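# Insert loose pipe fully into push-fit fitting

## Task

Slide the loose pipe into the open socket of the push-fit fitting until it is seated as deep as it can go, and leave it there so it stays inserted with no robot touching it.

## Robot and tools

Robot: two seven-joint Kinova Gen3 arms, left_arm and right_arm, each with a Robotiq 2F-85 parallel gripper and a wrist camera. Other cameras: cam_high and cam_low on a stand behind the arms; wrist views are cam_left_wrist and cam_right_wrist. All images are 672x504.

Frame: one scene frame for everything. Origin at table-top height, halfway between the nominal arm bases; +x points out over the table, +z up, left_arm sits on the +y side (image left/right does not follow arm names). Calibrated bases: left_arm at (+0.052, +0.338, 0) m, right_arm at (-0.049, -0.327, 0) m, both nearly unrotated. On each gripper, fingers extend along its +z and close along its y. end_effector_position is the point between the pads when shut; closed fingertips stick out about 19 mm past it, open ones about 6 mm.

Command rows: every moving call uses rows of 16 numbers, each in [-1, 1], one list covering both arms: left dx, dy, dz, rx, ry, rz, left gripper position, left gripper speed, then the same eight for the right. Send all 16 even if one arm is idle. dx..rz are an offset, not a pose: they are measured along scene axes from that arm's Hand target as it was when the action (or move) began, and rx, ry, rz form one rotation vector turning about the hand's position. Scale: 1.0 = 0.6 m or 180 degrees. Offsets do not chain between rows of one action; each row is relative to the same start. But a new call starts from the updated Hand target, so repeating an offset moves further. Six zeros means 'go to the current Hand target'. Orientation commands are clipped to 32 degrees from the measured orientation per step.

Gripper numbers: position +1 fully open (85 mm), 0 about 45 mm, -1 shut; mapping is not linear, so check position_measured_pct (about 50 minus 50 x position). Speed -1 to +1 sets closing rate (about 20 to 150 mm/s) and grip force (roughly 100 N per pad slow, up to about 240 N fast from a wide start). To grasp, command a position narrower than the part; to release, a few mm wider. To leave a gripper unchanged, resend its last position and speed (0 is a real command).

Tools:
- execute_actions(actions, cameras): actions is a list of actions; each action is up to 15 rows, one per 1/30 s step, and a short table repeats its last row to fill 15 steps. An empty list returns state plus all images. cameras: list of names, ["all"], or [].
- move(target, speed, blend, blocking, cameras): straight-line path to target, one 16-number row or up to 15 rows, all offsets from the same starting Hand targets. speed in m/s, 0.002 to 0.5 (default 0.25), single or per target; blend in m rounds corners (0 = stop at each). No obstacle avoidance. Ends with a 'move:' line: done, off_target, moving, held or fault, plus limits such as paced or held.
- wait(seconds 0 to 10): robot holds its last command; a running move keeps going.
- stop(): brakes a running move; fingers continue.
- zoom_image(camera, region [x0, y0, x1, y1] in pixels, max 504 each way) on the newest images.
- clear_fault(arm): clears a reported torque fault for left_arm or right_arm.
- read_manual(section): licence texts only.
- finished_scene(scene): ends the current scene with that scene's number; irreversible.

Results: per arm end_effector_position (m) and end_effector_quat_wxyz in the scene frame; Hand target (last commanded pose after clipping, base for the next offset); joint positions, velocities ('within noise' when still), joint torques, motor temperatures; Flange force along the gripper's own axes (includes held weight, noisy, 'no reading' near singularities); Tool commands; gripper position_measured_pct, object_status (0 moving, 1 blocked opening, 2 stopped on an object before target, 3 reached target or pads met) and motor_current_ma (about 1000 on a firm hold, near 0 in air). A Wrist depth block gives 7x7 median distances in mm (164 to 4000, '-' for none). Execute_actions results also list some intermediate hand positions.

Behaviour: arms are stiff; aiming even a few mm beyond a solid contact pushes hard, and a blocked arm keeps pushing until commanded back. The hand often stops short of its Hand target; a new command (even zeros) re-requests it, or add the missing distance. Large wrist turns can swing the elbow.

Avoid: dropping the pipe or releasing it while it moves, letting anything fall off the table, hitting the fitting or table fast, very hard pushes, strong grips on a part still resting on something, and any contact between the two arms (a clearance check blocks some commands, reported as held). Joint torque over limit (104.5 N m big joints, 51.3 N m wrist) or straying over 5 degrees causes a fault that stops the arm until clear_fault. Holding loads or straining heats motors; MOTOR HOT appears from 60 °C and at 75 °C the arm sags for 30 s or more. Loose objects may occasionally be nudged by outside disturbances.

Each tool is called after "Request:" as name(argument=value, ...), one argument or row to a line, values as JSON.

## Session

Request:
execute_actions(
  actions=[],
)

Scene clock: 0.00 s.
left_arm: end_effector_position=(+0.8844, +0.4014, +0.2527) position_measured_pct=0.0 object_status=3 motor_current_ma=0 end_effector_quat_wxyz=(-0.410, +0.683, -0.102, +0.596) | right_arm: end_effector_position=(+0.3172, -0.1823, +0.3216) position_measured_pct=0.0 object_status=3 motor_current_ma=0 end_effector_quat_wxyz=(+0.109, +0.751, -0.650, +0.031)
Joint positions: left_arm=[-0.028 1.077 0.217 1.437 -2.585 1.159 0.33] | right_arm=[-0.321 0.344 -0.272 1.415 0.203 1.594 2.651]
Joint velocities: within noise
Joint torques (N m): no reading
Motor temperatures (°C): left_arm=[37 35 31 31 38 37 43] | right_arm=[33 37 29 29 32 37 43]
Flange force (N): no reading
Wrist depth (mm): cam_left_wrist=[1244 1169 1107 1054 972 1265 1219 / 1285 1208 1139 1073 1353 1303 1246 / 1337 1246 1180 1454 1414 1350 1278 / 1857 1295 1199 1535 1467 1390 1131 / 1927 1832 1696 1590 1500 1251 881 / 2053 1911 1768 1687 1292 916 789 / 2112 1973 1832 1704 999 850 815] | cam_right_wrist=[490 503 516 526 540 551 566 / 482 488 502 513 525 538 550 / 471 482 487 499 512 524 537 / 460 469 481 489 501 510 525 / 451 460 471 479 491 502 513 / 441 449 459 469 479 491 502 / 434 443 452 460 471 480 491]
Hand target: left_arm +0.8844, +0.4014, +0.2527; -0.410, +0.683, -0.102, +0.596 | right_arm +0.3172, -0.1823, +0.3216; +0.109, +0.751, -0.650, +0.031
Tool commands: left_gripper/position=+1.0 left_gripper/speed=+1.0 right_gripper/position=+1.0 right_gripper/speed=+1.0

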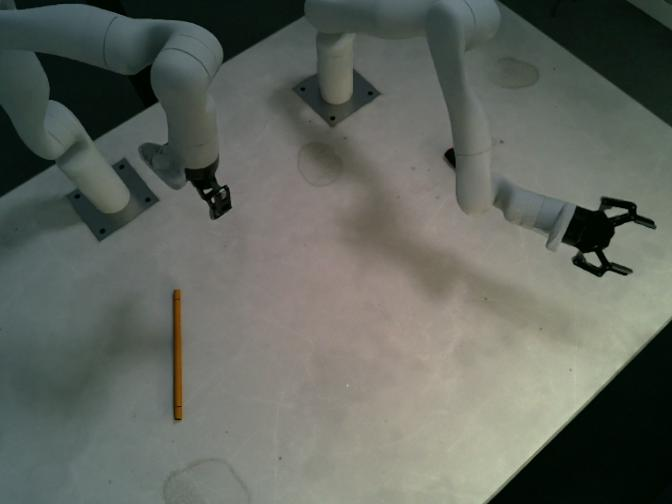

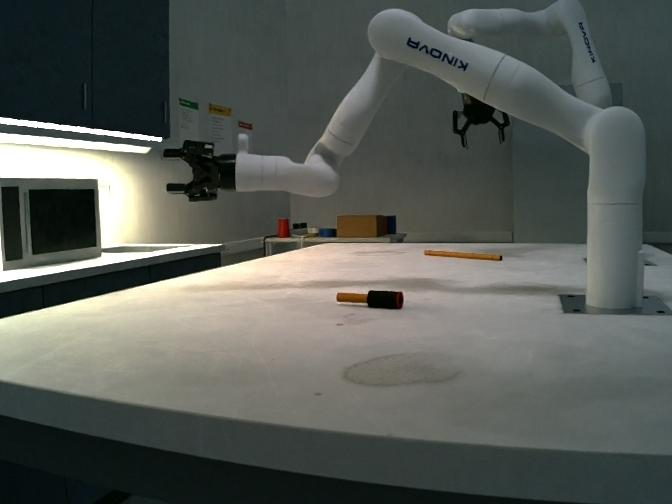

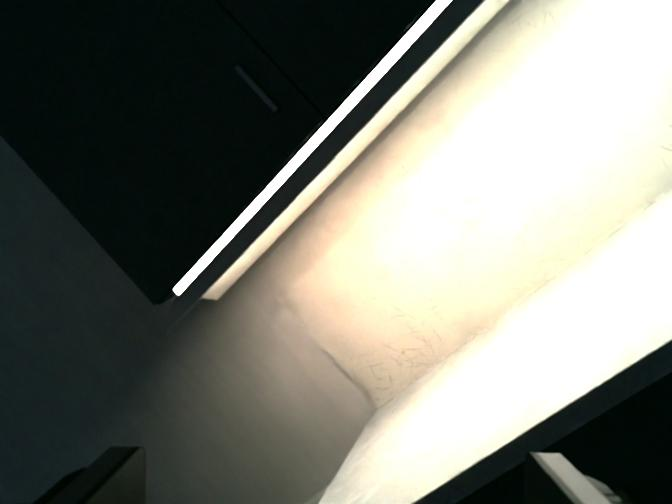

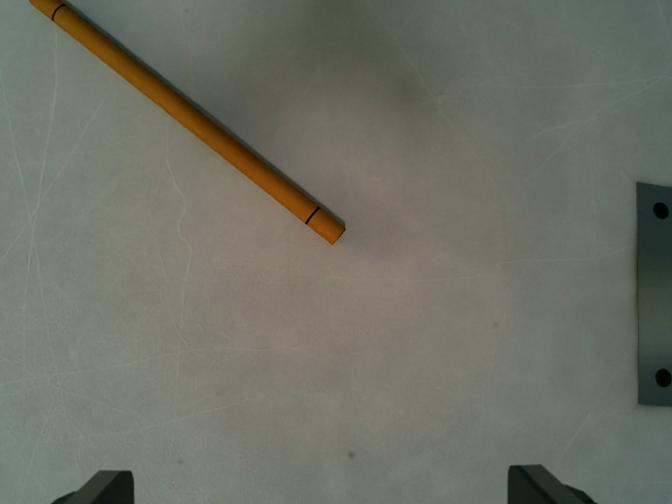

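Request:
move(
  target=[-0.874, 0.131, 0.1288, -0.2925, 0.4254, 0.0728, 1, 1, 0.2030, -0.3662, -0.2860, 0.0750, 0.0024, 0.2961, 1, 1],
  speed=0.35,
  cameras=["all"],
)

Scene clock: 142.13 s.
left_arm: end_effector_position=(+0.3600, +0.4799, +0.3300) position_measured_pct=0.0 object_status=3 motor_current_ma=0 end_effector_quat_wxyz=(+0.000, +1.000, -0.001, +0.000) | right_arm: end_effector_position=(+0.4390, -0.4021, +0.1500) position_measured_pct=0.0 object_status=3 motor_current_ma=0 end_effector_quat_wxyz=(+0.000, +0.970, -0.244, +0.000)
Joint positions: left_arm=[-0.629 0.068 0.138 1.706 -0.01 1.367 -2.064] | right_arm=[0.361 0.606 -0.36 1.568 0.239 1.011 4.12]
Joint torques (N m): left_arm=[-0.07 -11.14 -0.32 -8.56 -0.11 -0.18 0] | right_arm=[-0.68 -18.8 -1.44 -6.1 0.1 -0.13 0.38]
Motor temperatures (°C): left_arm=[36 42 31 31 38 37 43] | right_arm=[32 38 29 30 32 37 42]
Flange force (N): left_arm=[3.4 -0.8 -0.4] | right_arm=[4.7 -1.1 -2.5]
Wrist depth (mm): cam_left_wrist=[474 472 471 472 471 470 470 / 474 473 472 471 471 471 471 / 474 475 475 474 472 472 472 / 477 475 474 474 473 474 472 / 478 475 476 476 474 475 474 / 477 477 477 476 475 475 475 / 479 479 478 477 477 476 477] | cam_right_wrist=[294 296 295 297 298 299 300 / 293 294 296 296 297 299 300 / 293 294 295 296 298 298 300 / 293 293 295 295 297 298 299 / 292 294 294 295 297 298 299 / 292 293 295 295 296 298 298 / 292 293 294 294 296 297 299]
Hand target: left_arm +0.3600, +0.4800, +0.3300; +0.000, +1.000, -0.001, +0.000 | right_arm +0.4390, -0.4021, +0.1500; +0.000, +0.970, -0.244, +0.000
Off the commanded pose: left_arm 0.000 m, 0 deg | right_arm 0.000 m, 0 deg.
move: done

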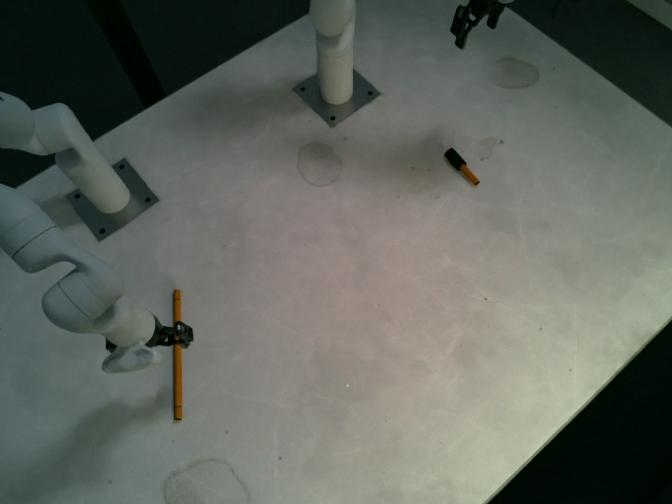

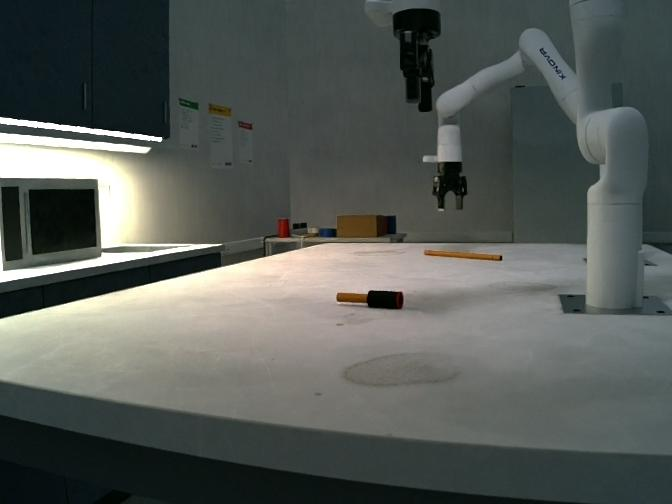

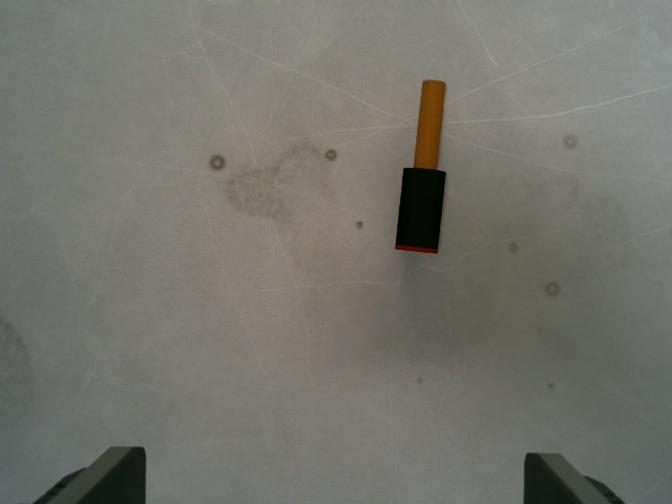

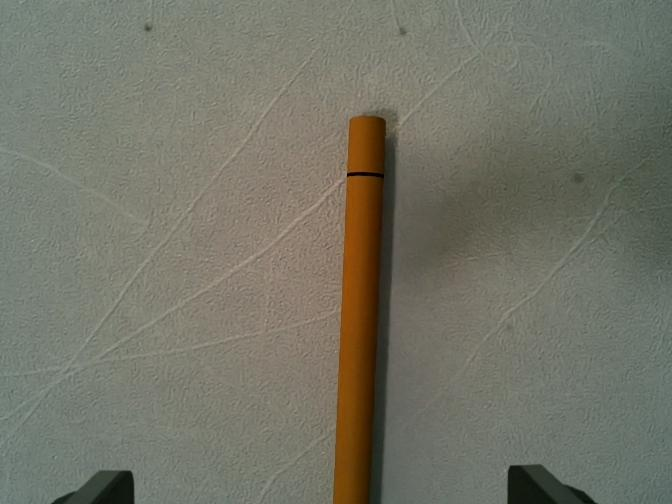

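Request:
move(
  target=[0.1233, -0.0967, -0.4167, 0, 0, 0.975, 1, 1, -0.015, -0.021, -0.1667, 0, 0, -0.0156, 1, 1],
  speed=0.45,
  cameras=["cam_left_wrist", "cam_right_wrist"],
)

Scene clock: 214.33 s.
left_arm: end_effector_position=(+0.4340, +0.4220, +0.0800) position_measured_pct=0.0 object_status=3 motor_current_ma=0 end_effector_quat_wxyz=(+0.000, +0.040, +0.999, +0.000) | right_arm: end_effector_position=(+0.4300, -0.4147, +0.0499) position_measured_pct=0.0 object_status=3 motor_current_ma=0 end_effector_quat_wxyz=(+0.000, +0.964, -0.268, +0.000)
Joint positions: left_arm=[-0.086 0.535 -0.261 2.003 0.225 0.631 0.993] | right_arm=[0.352 0.746 -0.299 1.691 0.298 0.75 4.047]
Joint torques (N m): left_arm=[-0.09 -16.5 -1.23 -4.98 -0.15 -0.07 0.01] | right_arm=[-0.71 -19.54 -1.36 -4.47 0.1 -0.11 0.41]
Flange force (N): left_arm=[-2.6 0.6 3.0] | right_arm=[5.1 -1.2 -1.7]
Wrist depth (mm): cam_left_wrist=[226 225 225 225 224 224 224 / 226 226 225 225 224 224 224 / 226 226 226 225 225 224 224 / 226 226 226 225 225 225 224 / 227 227 226 225 225 225 225 / 227 227 226 199 226 225 225 / 227 227 227 199 226 226 225] | cam_right_wrist=[195 195 196 197 197 198 199 / 195 195 196 183 197 198 199 / 194 195 196 183 197 197 199 / 194 194 195 182 197 198 198 / 194 194 195 182 197 197 198 / 193 194 195 182 196 197 198 / 193 194 195 181 196 197 198]
Hand target: left_arm +0.4340, +0.4219, +0.0799; +0.000, +0.040, +0.999, +0.000 | right_arm +0.4300, -0.4147, +0.0499; +0.000, +0.964, -0.268, +0.000
Off the commanded pose: left_arm 0.000 m, 0 deg | right_arm 0.000 m, 0 deg.
move: done
Images, in order (width x height): cam_left_wrist 672x504, cam_right_wrist 672x504.

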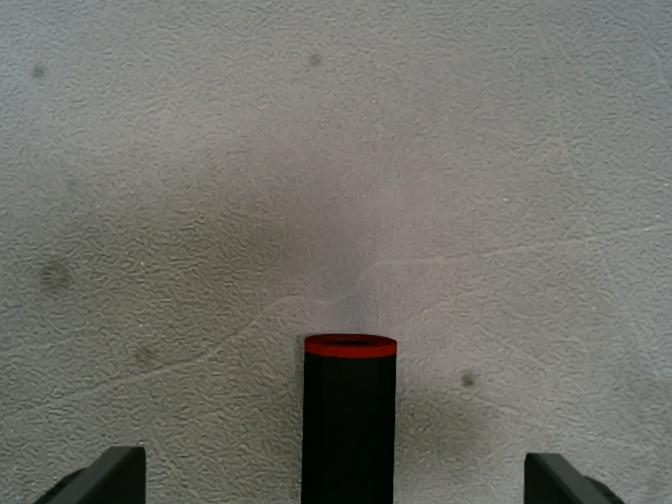

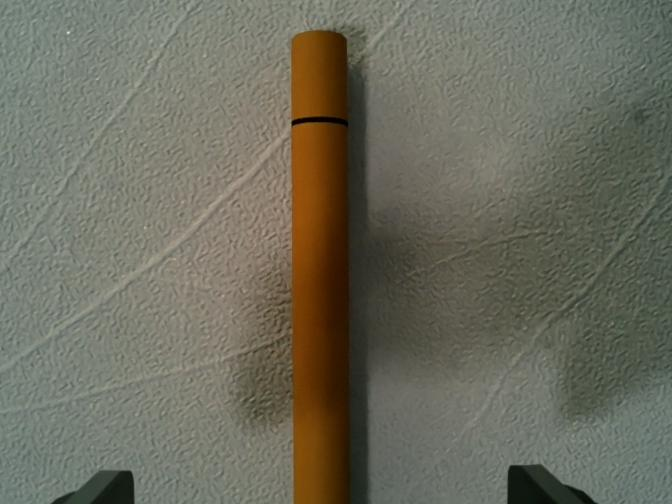

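Request:
move(
  target=[
    [0.01, 0.0067, -0.09, 0, 0, 0, 0.0, 0, 0, 0, -0.0458, 0, 0, 0, -0.33, 0],
    [0.01, 0.0067, -0.09, 0, 0, 0, -0.8, -1, 0, 0, -0.0458, 0, 0, 0, -1, -1],
  ],
  speed=0.08,
  cameras=["cam_left_wrist", "cam_right_wrist"],
)

Scene clock: 237.97 s.
left_arm: end_effector_position=(+0.4400, +0.4260, +0.0260) position_measured_pct=69.3 object_status=0 motor_current_ma=1000 end_effector_quat_wxyz=(+0.000, +0.040, +0.999, +0.000) | right_arm: end_effector_position=(+0.4300, -0.4147, +0.0225) position_measured_pct=83.5 object_status=2 motor_current_ma=1000 end_effector_quat_wxyz=(+0.000, +0.964, -0.268, +0.000)
Joint positions: left_arm=[-0.132 0.662 -0.21 2.018 0.277 0.488 0.943] | right_arm=[0.341 0.795 -0.281 1.704 0.318 0.686 4.031]
Joint torques (N m): left_arm=[0.31 -11.81 -0.11 -4.93 0.34 -1.79 -0.01] | right_arm=[-0.55 -16.31 -0.7 -4.25 0.39 -1.23 0.45]
Flange force (N): left_arm=[4.3 -0.6 -15.3] | right_arm=[1.8 -0.3 -10.9]
Wrist depth (mm): cam_left_wrist=[172 171 171 171 171 170 170 / 172 172 171 171 171 171 170 / 172 172 172 171 171 171 171 / 172 172 172 172 171 171 171 / 173 173 172 172 172 172 171 / 173 173 173 - 172 172 172 / 173 173 - - - 172 172] | cam_right_wrist=[168 168 169 170 170 170 171 / 167 168 168 169 170 170 171 / 167 167 168 169 170 170 171 / 167 167 168 169 170 170 171 / 167 167 168 169 169 170 170 / 167 167 168 168 169 170 170 / 167 167 168 - 169 170 170]
Hand target: left_arm +0.4400, +0.4260, +0.0260; +0.000, +0.040, +0.999, +0.000 | right_arm +0.4300, -0.4147, +0.0225; +0.000, +0.964, -0.268, +0.000
Off the commanded pose: left_arm 0.000 m, 0 deg | right_arm 0.000 m, 0 deg.
move: done
Images, in order (width x height): cam_left_wrist 672x504, cam_right_wrist 672x504.

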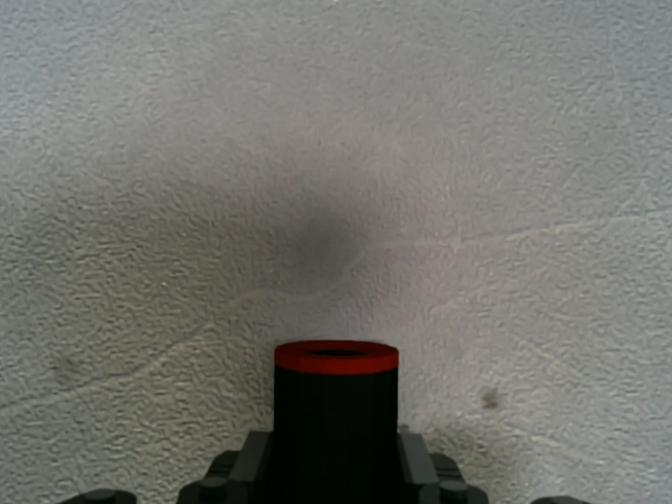

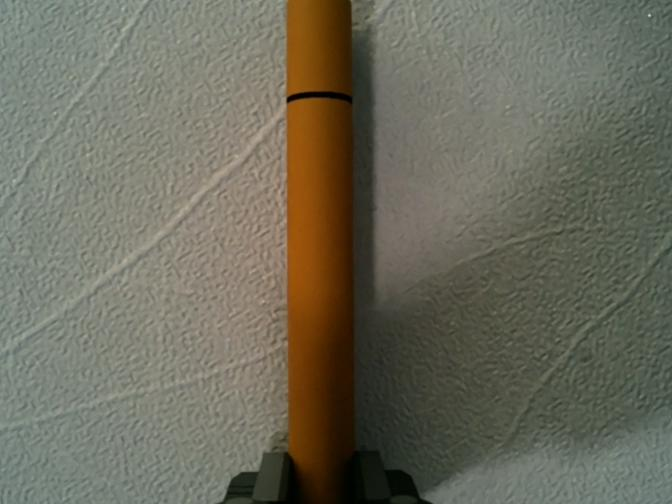

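Request:
move(
  target=[
    [0, 0, 0.0667, 0, 0, 0, -0.8, -1, 0, 0, 0.0667, 0, 0, 0, -1, -1],
    [-0.0333, -0.4933, 0.06, 0, 0, 0.5255, -0.8, -1, -0.0167, 0.5095, 0.0708, 0, 0, -0.3274, -1, -1],
  ],
  speed=[0.12, 0.35],
  blend=[0.02, 0],
  cameras=["all"],
)

Scene clock: 272.97 s.
left_arm: end_effector_position=(+0.4201, +0.1300, +0.0620) position_measured_pct=69.3 object_status=2 motor_current_ma=1000 end_effector_quat_wxyz=(+0.000, +0.707, -0.707, +0.000) | right_arm: end_effector_position=(+0.4200, -0.1090, +0.0650) position_measured_pct=83.5 object_status=2 motor_current_ma=1000 end_effector_quat_wxyz=(+0.000, +0.707, -0.707, +0.000)
Joint positions: left_arm=[0.933 0.71 -0.7 1.9 0.646 0.771 3.007] | right_arm=[-0.448 0.753 -0.006 1.573 0.006 0.816 2.653]
Joint torques (N m): left_arm=[-0.09 -18.16 -3.86 -5.04 -0.11 -0.1 0.02] | right_arm=[-0.7 -21.06 0.33 -5.37 0.09 -0.06 0.4]
Flange force (N): left_arm=[1.5 -2.3 4.2] | right_arm=[-1.8 -5.5 -0.6]
Wrist depth (mm): cam_left_wrist=[206 206 206 - 205 206 205 / 206 206 206 - 206 206 206 / 206 206 206 - 206 206 206 / 207 207 207 207 207 207 207 / 207 207 207 207 207 207 207 / 208 208 208 - 208 207 207 / 208 208 - - - 208 208] | cam_right_wrist=[210 210 211 - 213 214 215 / 209 210 211 - 213 213 214 / 209 210 210 - 212 213 214 / 209 210 210 - 211 212 213 / 208 209 210 - 211 212 213 / 208 209 209 - 211 212 213 / 208 208 209 - 211 212 213]
Hand target: left_arm +0.4201, +0.1300, +0.0620; +0.000, +0.707, -0.707, +0.000 | right_arm +0.4200, -0.1090, +0.0650; +0.000, +0.707, -0.707, +0.000
Off the commanded pose: left_arm 0.000 m, 0 deg | right_arm 0.000 m, 0 deg.
move: done

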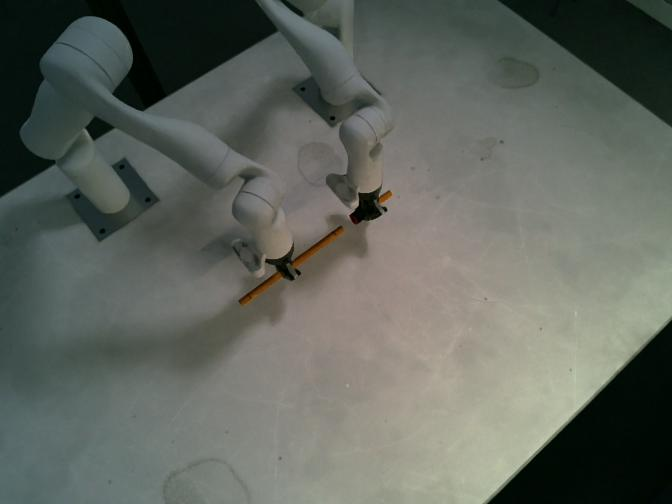

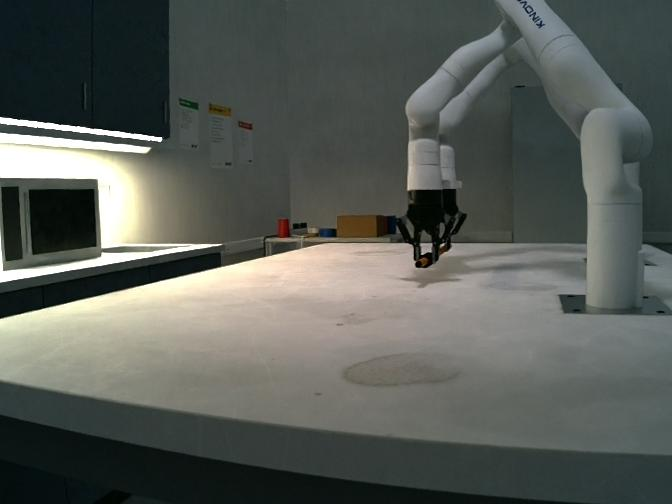

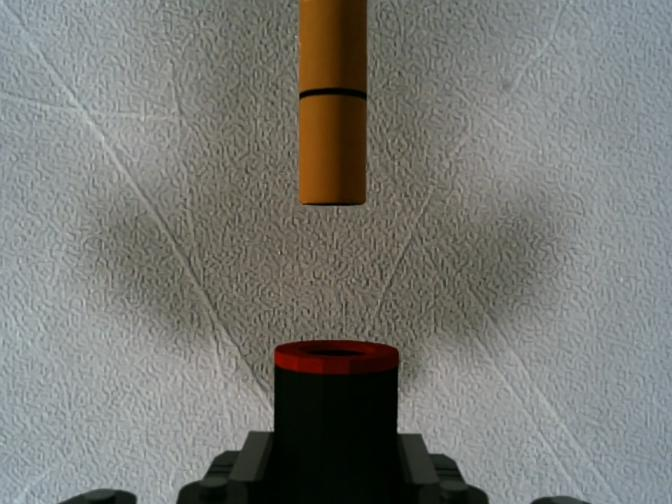

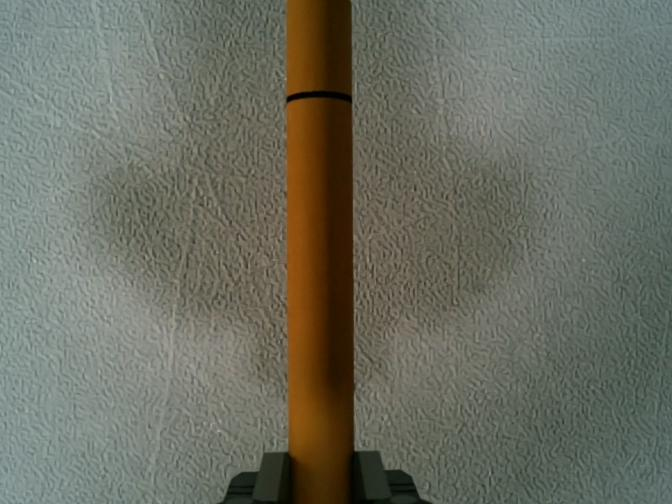

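Request:
zoom_image(
  camera="cam_left_wrist",
  region=[236, 0, 436, 220],
)

Request:
zoom_image(
  camera="cam_left_wrist",
  region=[236, 300, 436, 504],
)

Scaled by 2.291.

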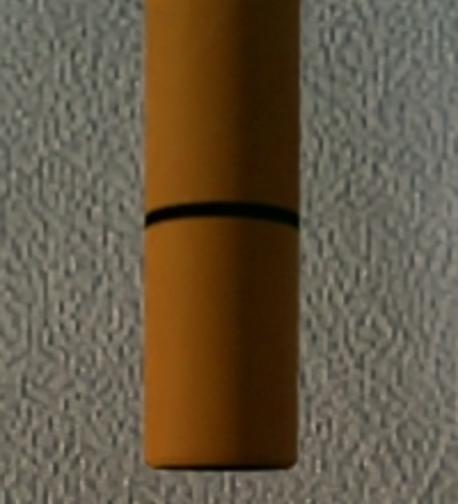

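Scaled by 2.471.

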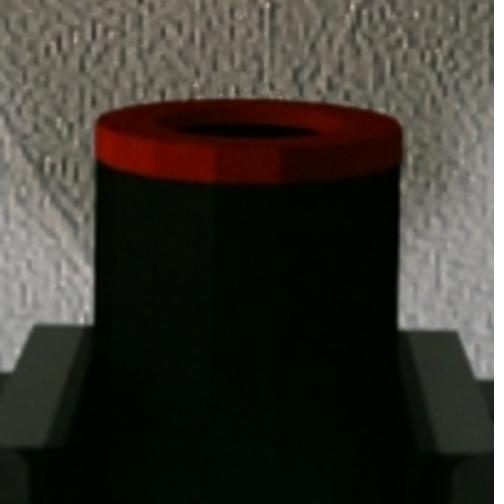

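Request:
move(
  target=[0, 0, 0.0008, 0, 0, 0, -0.8, -1, -0.0058, 0.0367, 0, 0.0022, 0, -0.0037, -1, -1],
  speed=0.08,
  cameras=["cam_high", "cam_left_wrist"],
)

Request:
zoom_image(
  camera="cam_left_wrist",
  region=[236, 200, 436, 440],
)

Request:
zoom_image(
  camera="cam_high",
  region=[300, 170, 400, 260],
)

Scene clock: 311.87 s.
left_arm: end_effector_position=(+0.4200, +0.1300, +0.0624) position_measured_pct=69.3 object_status=2 motor_current_ma=1000 end_effector_quat_wxyz=(+0.000, +0.707, -0.707, +0.000) | right_arm: end_effector_position=(+0.4165, -0.0870, +0.0650) position_measured_pct=83.5 object_status=2 motor_current_ma=1000 end_effector_quat_wxyz=(-0.002, +0.703, -0.711, -0.002)
Joint positions: left_arm=[0.933 0.709 -0.7 1.9 0.645 0.772 3.008] | right_arm=[-0.486 0.763 -0.005 1.551 -0.003 0.824 2.611]
Joint torques (N m): left_arm=[-0.1 -18.13 -3.84 -5.03 -0.12 -0.1 -0.02] | right_arm=[-0.65 -21.28 0.34 -5.45 0.1 -0.05 0.4]
Flange force (N): left_arm=[1.6 -2.3 4.1] | right_arm=[-2.2 -5.3 -0.5]
Wrist depth (mm): cam_left_wrist=[206 206 206 - 206 206 206 / 207 206 206 - 206 206 206 / 207 207 207 - 206 207 207 / 207 207 207 - 207 207 207 / 208 208 208 208 208 207 207 / 208 208 208 - 208 208 208 / 209 209 - - - 208 208] | cam_right_wrist=[209 210 210 - 212 213 214 / 209 209 210 - 212 212 213 / 208 209 210 - 211 212 213 / 208 209 209 - 211 212 213 / 208 209 210 - 211 212 213 / 208 209 209 - 210 211 213 / 208 209 209 - 211 212 213]
Hand target: left_arm +0.4200, +0.1300, +0.0624; +0.000, +0.707, -0.707, +0.000 | right_arm +0.4165, -0.0869, +0.0650; -0.002, +0.703, -0.711, -0.002
Off the commanded pose: left_arm 0.000 m, 0 deg | right_arm 0.000 m, 0 deg.
move: done
Images, in order (width x height): cam_high 672x504, cam_left_wrist 672x504.

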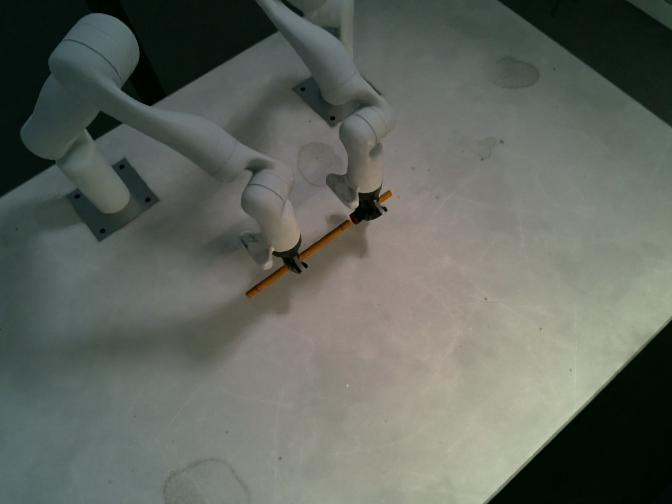

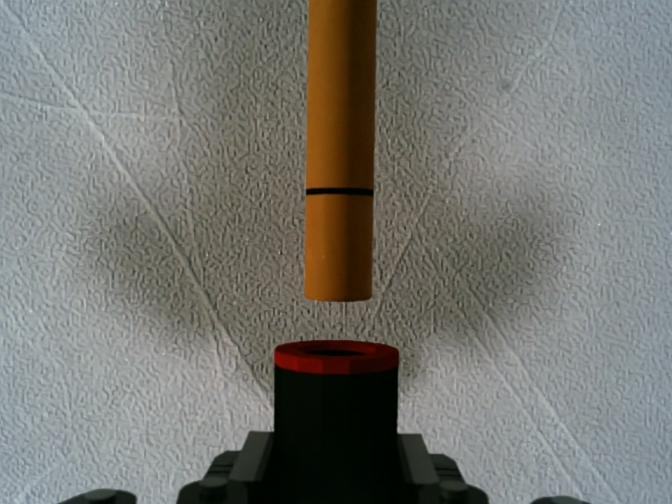

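Scaled by 2.100.

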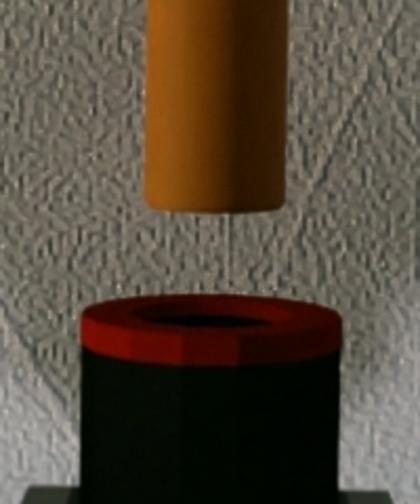

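Scaled by 5.040 from the camera's 672x504 image, which has a finer 960x720 frame.

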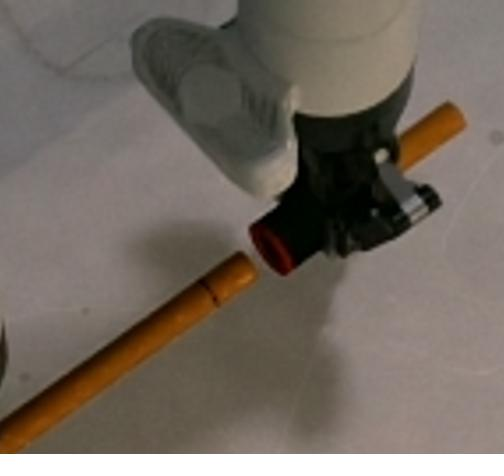

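Request:
zoom_image(
  camera="cam_high",
  region=[310, 200, 370, 245],
)

Request:
zoom_image(
  camera="cam_high",
  region=[345, 185, 405, 230],
)

Scaled by 8.400 from the camera's 672x504 image, which has a finer 960x720 frame.

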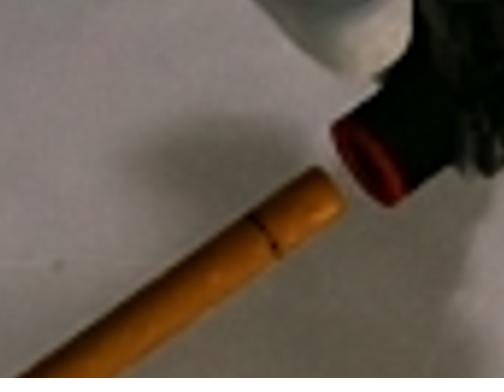

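Scaled by 8.400 from the camera's 672x504 image, which has a finer 960x720 frame.

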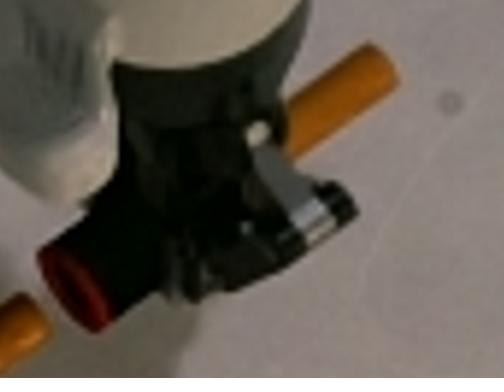

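Request:
move(
  target=[0, 0, 0, 0, 0, 0, -0.8, -1, 0.0005, 0.0217, 0, 0, 0, 0, -1, -1],
  speed=0.04,
  cameras=["cam_high", "cam_left_wrist"],
)

Request:
zoom_image(
  camera="cam_left_wrist",
  region=[256, 270, 416, 400],
)

Request:
zoom_image(
  camera="cam_high",
  region=[320, 190, 380, 235],
)

Scene clock: 355.60 s.
left_arm: end_effector_position=(+0.4200, +0.1300, +0.0624) position_measured_pct=69.3 object_status=2 motor_current_ma=1000 end_effector_quat_wxyz=(+0.000, +0.707, -0.707, +0.000) | right_arm: end_effector_position=(+0.4168, -0.0739, +0.0650) position_measured_pct=83.5 object_status=2 motor_current_ma=1000 end_effector_quat_wxyz=(-0.002, +0.703, -0.711, -0.002)
Joint positions: left_arm=[0.933 0.709 -0.7 1.9 0.645 0.772 3.008] | right_arm=[-0.508 0.774 -0.004 1.525 -0.004 0.838 2.591]
Joint torques (N m): left_arm=[-0.03 -18.16 -3.79 -5.04 -0.1 -0.09 -0.03] | right_arm=[-0.7 -21.54 0.37 -5.6 0.1 -0.05 0.43]
Flange force (N): left_arm=[1.5 -2.4 4.1] | right_arm=[-2.2 -5.2 -0.5]
Wrist depth (mm): cam_left_wrist=[206 206 206 - 206 206 206 / 207 206 207 - 206 206 206 / 207 207 207 - 207 206 206 / 208 207 207 - 207 207 207 / 208 208 208 - 208 207 207 / 208 208 208 - 208 208 208 / 209 208 - - - 208 208] | cam_right_wrist=[209 209 210 - 212 213 213 / 208 209 210 - 211 212 213 / 208 209 209 - 211 212 213 / 209 209 209 - 211 212 213 / 208 209 209 - 211 212 213 / 208 209 209 - 211 212 213 / 208 209 209 - 211 211 213]
Hand target: left_arm +0.4200, +0.1300, +0.0624; +0.000, +0.707, -0.707, +0.000 | right_arm +0.4168, -0.0739, +0.0650; -0.002, +0.703, -0.711, -0.002
Off the commanded pose: left_arm 0.000 m, 0 deg | right_arm 0.000 m, 0 deg.
move: done
Images, in order (width x height): cam_high 672x504, cam_left_wrist 672x504.

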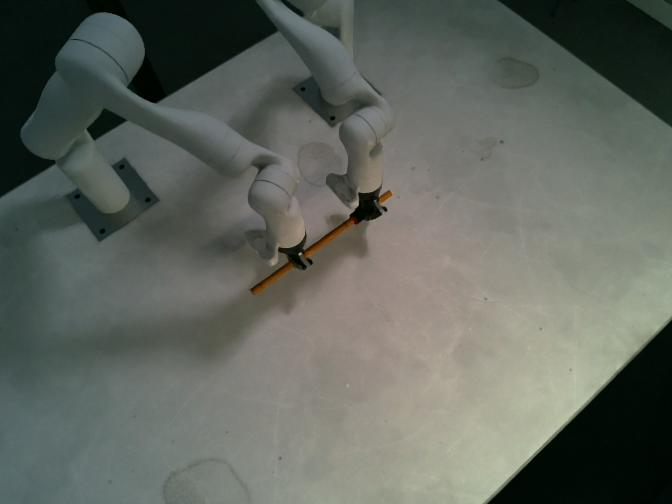

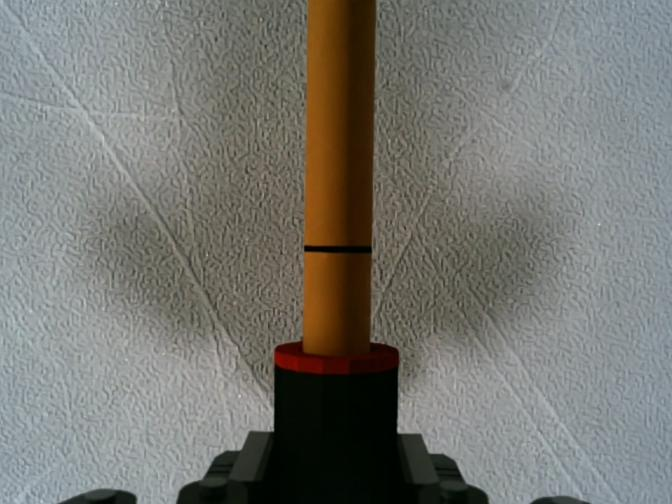

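Scaled by 3.150.

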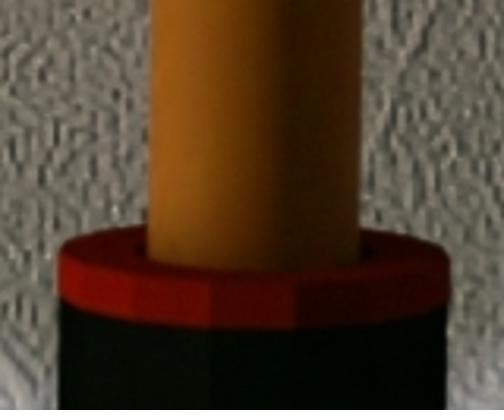

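Scaled by 8.400 from the camera's 672x504 image, which has a finer 960x720 frame.

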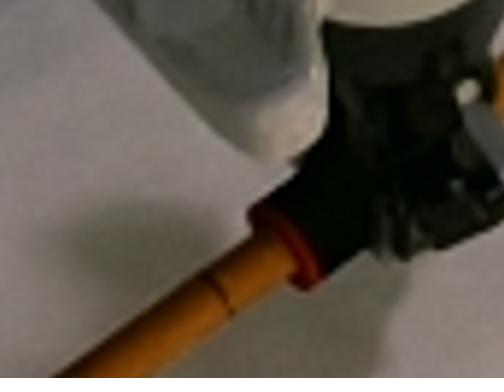

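Request:
move(
  target=[0, 0, 0, 0, 0, 0, -0.8, -1, 0, 0.0067, 0, 0, 0, 0, -1, -1],
  speed=0.03,
  cameras=["cam_left_wrist"],
)

Request:
zoom_image(
  camera="cam_left_wrist",
  region=[256, 240, 416, 400],
)

Scene clock: 370.43 s.
left_arm: end_effector_position=(+0.4201, +0.1300, +0.0624) position_measured_pct=69.3 object_status=2 motor_current_ma=1000 end_effector_quat_wxyz=(+0.000, +0.707, -0.707, +0.000) | right_arm: end_effector_position=(+0.4168, -0.0699, +0.0649) position_measured_pct=83.5 object_status=2 motor_current_ma=1000 end_effector_quat_wxyz=(-0.002, +0.703, -0.711, -0.002)
Joint positions: left_arm=[0.933 0.709 -0.701 1.9 0.645 0.772 3.008] | right_arm=[-0.514 0.778 -0.003 1.518 -0.004 0.843 2.584]
Joint torques (N m): left_arm=[0.31 -18.27 -3.36 -5.18 0.11 0 -0.01] | right_arm=[-1 -21.79 0.02 -5.94 -0.05 -0.3 0.37]
Flange force (N): left_arm=[0.6 -2.5 3.9] | right_arm=[-1.5 -5.2 -0.5]
Wrist depth (mm): cam_left_wrist=[206 206 206 - 206 206 206 / 207 206 206 - 206 206 206 / 207 207 207 - 207 207 206 / 207 207 207 - 207 207 207 / 208 208 207 - 207 208 207 / 208 208 208 - 208 208 208 / 209 209 - - - 209 208] | cam_right_wrist=[209 209 210 - 212 213 214 / 209 209 210 - 212 213 214 / 208 209 210 - 211 212 213 / 208 209 209 - 211 212 213 / 208 209 209 - 211 212 213 / 208 208 209 - 211 212 212 / 208 209 209 - 211 211 213]
Hand target: left_arm +0.4200, +0.1300, +0.0624; +0.000, +0.707, -0.707, +0.000 | right_arm +0.4168, -0.0699, +0.0649; -0.002, +0.703, -0.711, -0.002
Off the commanded pose: left_arm 0.000 m, 0 deg | right_arm 0.000 m, 0 deg.
move: done
Images, in order (width x height): cam_left_wrist 672x504.

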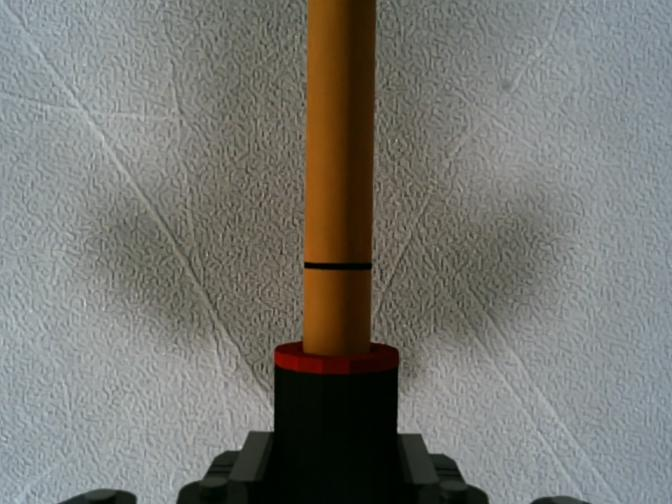

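Scaled by 3.150.

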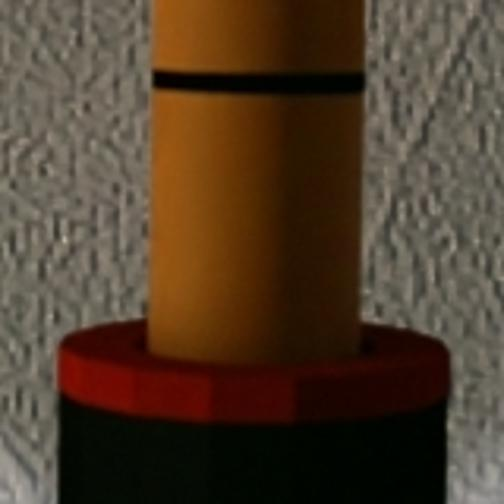

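Request:
move(
  target=[0, 0, 0, 0, 0, 0, -0.8, -1, 0, 0.0267, 0, 0, 0, 0, -1, -1],
  speed=0.04,
  cameras=["cam_left_wrist"],
)

Scene clock: 374.63 s.
left_arm: end_effector_position=(+0.4200, +0.1300, +0.0624) position_measured_pct=69.3 object_status=2 motor_current_ma=1000 end_effector_quat_wxyz=(+0.000, +0.707, -0.707, +0.000) | right_arm: end_effector_position=(+0.4168, -0.0539, +0.0649) position_measured_pct=83.5 object_status=2 motor_current_ma=1000 end_effector_quat_wxyz=(-0.002, +0.703, -0.711, -0.002)
Joint positions: left_arm=[0.933 0.709 -0.7 1.9 0.645 0.772 3.008] | right_arm=[-0.541 0.792 -0.002 1.486 -0.005 0.86 2.56]
Joint torques (N m): left_arm=[6.97 -22.13 3.85 -9.92 4.38 0.84 0] | right_arm=[-9.85 -24.26 -8.33 -11.57 -3.82 -3.74 0.35]
Flange force (N): left_arm=[-17.0 -3.3 3.8] | right_arm=[17.6 -5.0 -1.2]
Wrist depth (mm): cam_left_wrist=[206 206 206 - 205 205 205 / 206 206 206 - 206 206 206 / 207 207 206 - 207 206 206 / 207 207 207 - 207 207 207 / 208 207 207 - 208 207 207 / 208 208 208 - 208 208 208 / 209 209 - - - 208 208] | cam_right_wrist=[209 210 210 - 212 213 214 / 208 209 210 - 212 212 213 / 208 209 210 - 211 212 213 / 208 209 209 - 211 212 213 / 208 208 209 - 211 212 212 / 207 208 209 - 211 211 212 / 208 208 208 - 211 211 212]
Hand target: left_arm +0.4200, +0.1300, +0.0624; +0.000, +0.707, -0.707, +0.000 | right_arm +0.4168, -0.0539, +0.0649; -0.002, +0.703, -0.711, -0.002
Off the commanded pose: left_arm 0.000 m, 0 deg | right_arm 0.000 m, 0 deg.
move: done
Images, in order (width x height): cam_left_wrist 672x504.

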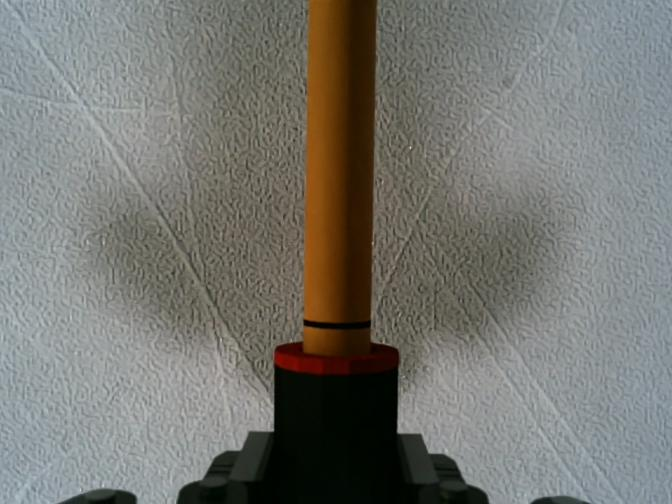

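Request:
move(
  target=[0, 0, 0, 0, 0, 0, -0.8, -1, 0, 0, 0, 0, 0, 0, -1, -1],
  speed=0.04,
  cameras=["cam_left_wrist", "cam_right_wrist"],
)

Scene clock: 379.53 s.
left_arm: end_effector_position=(+0.4200, +0.1300, +0.0624) position_measured_pct=69.3 object_status=2 motor_current_ma=1000 end_effector_quat_wxyz=(+0.000, +0.707, -0.707, +0.000) | right_arm: end_effector_position=(+0.4168, -0.0539, +0.0649) position_measured_pct=83.5 object_status=2 motor_current_ma=1000 end_effector_quat_wxyz=(-0.002, +0.703, -0.711, -0.002)
Joint positions: left_arm=[0.933 0.709 -0.7 1.9 0.645 0.772 3.008] | right_arm=[-0.541 0.792 -0.002 1.486 -0.005 0.86 2.56]
Joint torques (N m): left_arm=[6.98 -22.11 3.9 -9.93 4.38 0.89 -0.01] | right_arm=[-9.89 -24.24 -8.28 -11.55 -3.8 -3.77 0.38]
Flange force (N): left_arm=[-17.1 -3.2 3.8] | right_arm=[17.6 -5.1 -1.4]
Wrist depth (mm): cam_left_wrist=[206 206 206 - 206 206 205 / 206 206 206 - 206 206 206 / 207 207 206 - 206 206 206 / 207 207 207 - 207 207 207 / 207 208 207 - 207 207 207 / 208 208 208 - 208 208 208 / 209 208 - - - 208 208] | cam_right_wrist=[209 209 210 - 212 213 213 / 208 209 210 - 212 213 214 / 208 209 210 - 212 212 213 / 208 209 210 - 211 212 213 / 208 209 209 - 211 212 213 / 207 208 209 - 211 211 212 / 208 208 209 - 211 211 212]
Hand target: left_arm +0.4200, +0.1300, +0.0624; +0.000, +0.707, -0.707, +0.000 | right_arm +0.4168, -0.0539, +0.0649; -0.002, +0.703, -0.711, -0.002
Off the commanded pose: left_arm 0.000 m, 0 deg | right_arm 0.000 m, 0 deg.
move: done
Images, in order (width x height): cam_left_wrist 672x504, cam_right_wrist 672x504.

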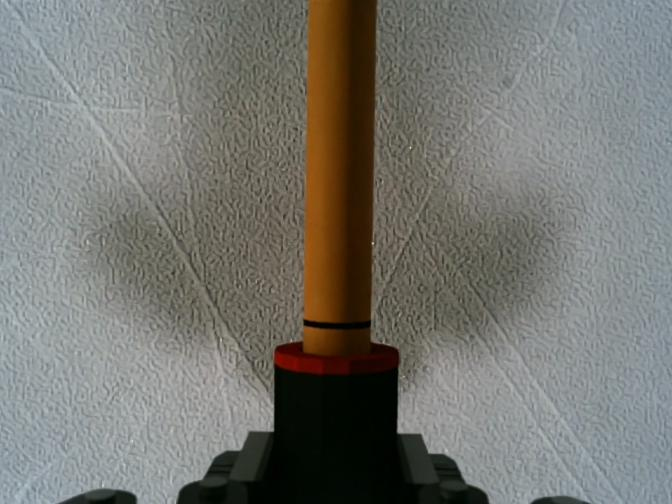

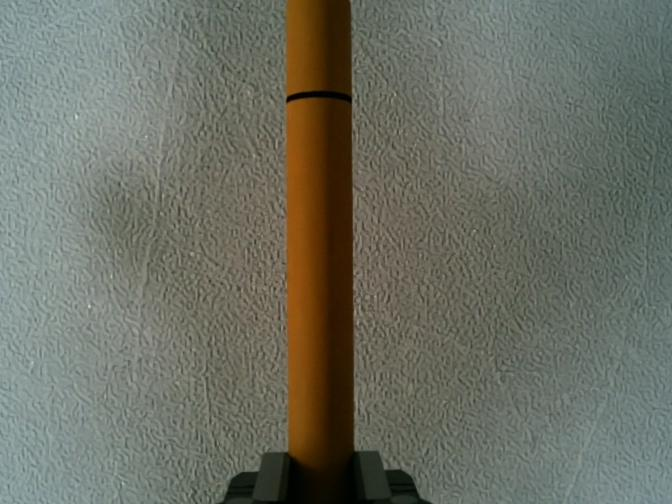

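Request:
zoom_image(
  camera="cam_left_wrist",
  region=[256, 240, 416, 400],
)

Request:
zoom_image(
  camera="cam_right_wrist",
  region=[220, 0, 420, 150],
)

Scaled by 3.150.

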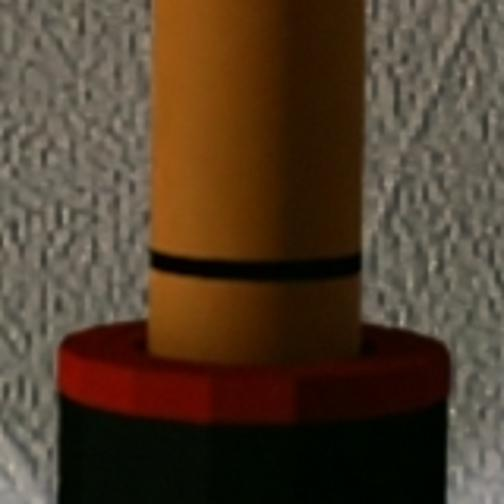

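Scaled by 2.520.

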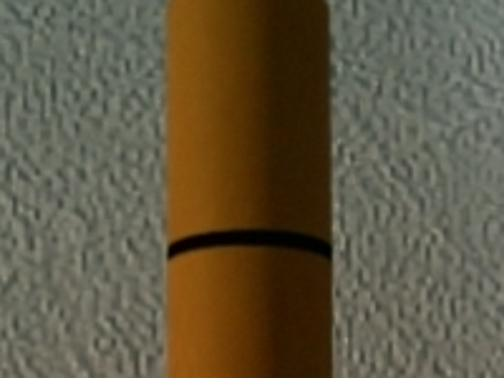

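Request:
move(
  target=[0, 0, 0, 0, 0, 0, -0.8, -1, 0, 0.0133, 0, 0, 0, 0, -1, -1],
  speed=0.04,
  cameras=["cam_left_wrist", "cam_right_wrist"],
)

Scene clock: 392.53 s.
left_arm: end_effector_position=(+0.4201, +0.1300, +0.0625) position_measured_pct=69.3 object_status=2 motor_current_ma=1000 end_effector_quat_wxyz=(+0.000, +0.707, -0.707, +0.000) | right_arm: end_effector_position=(+0.4168, -0.0460, +0.0649) position_measured_pct=83.5 object_status=2 motor_current_ma=1000 end_effector_quat_wxyz=(-0.002, +0.703, -0.711, -0.002)
Joint positions: left_arm=[0.933 0.709 -0.701 1.9 0.645 0.772 3.008] | right_arm=[-0.554 0.799 -0.001 1.469 -0.006 0.869 2.548]
Joint torques (N m): left_arm=[10.52 -24.14 7.75 -12.54 6.68 1.3 0.02] | right_arm=[-14.62 -25.7 -12.74 -14.6 -5.85 -5.68 0.35]
Flange force (N): left_arm=[-26.6 -3.4 3.6] | right_arm=[27.6 -5.4 -1.6]
Wrist depth (mm): cam_left_wrist=[206 206 206 - 206 205 205 / 206 206 206 - 206 206 206 / 207 207 206 - 206 206 206 / 207 207 207 - 207 207 207 / 208 208 207 - 207 207 207 / 208 208 208 - 208 208 208 / 208 208 - - - 208 208] | cam_right_wrist=[208 209 210 - 212 213 214 / 208 209 210 - 212 212 213 / 208 209 210 - 211 212 213 / 207 209 209 - 211 212 213 / 207 208 209 - 211 212 212 / 207 208 209 - 210 211 212 / 207 208 208 - 211 211 212]
Hand target: left_arm +0.4200, +0.1300, +0.0624; +0.000, +0.707, -0.707, +0.000 | right_arm +0.4168, -0.0459, +0.0649; -0.002, +0.703, -0.711, -0.002
Off the commanded pose: left_arm 0.000 m, 0 deg | right_arm 0.000 m, 0 deg.
move: done
Images, in order (width x height): cam_left_wrist 672x504, cam_right_wrist 672x504.

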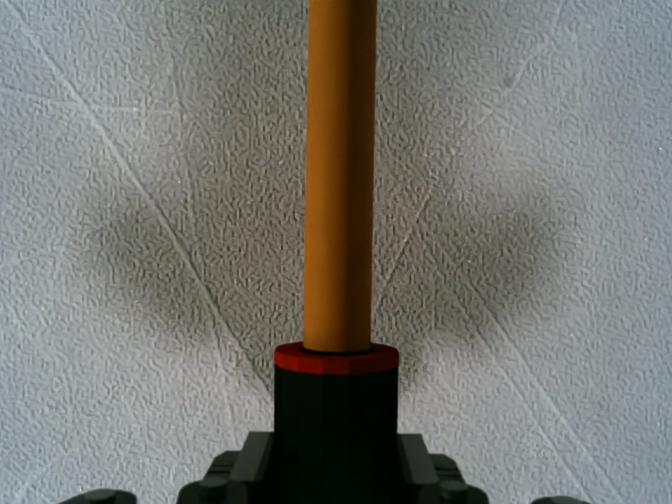

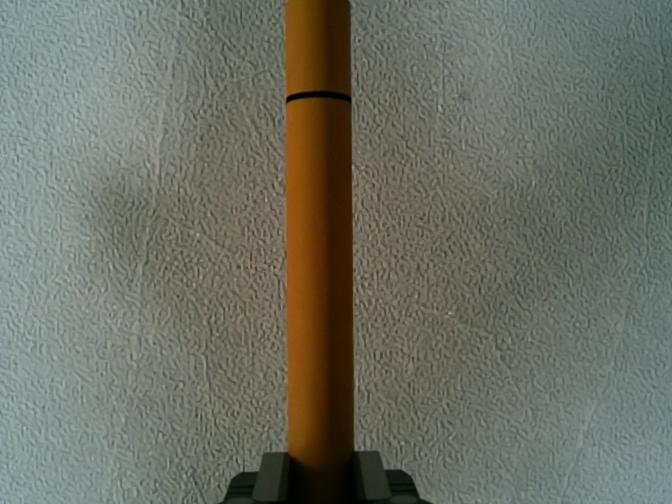

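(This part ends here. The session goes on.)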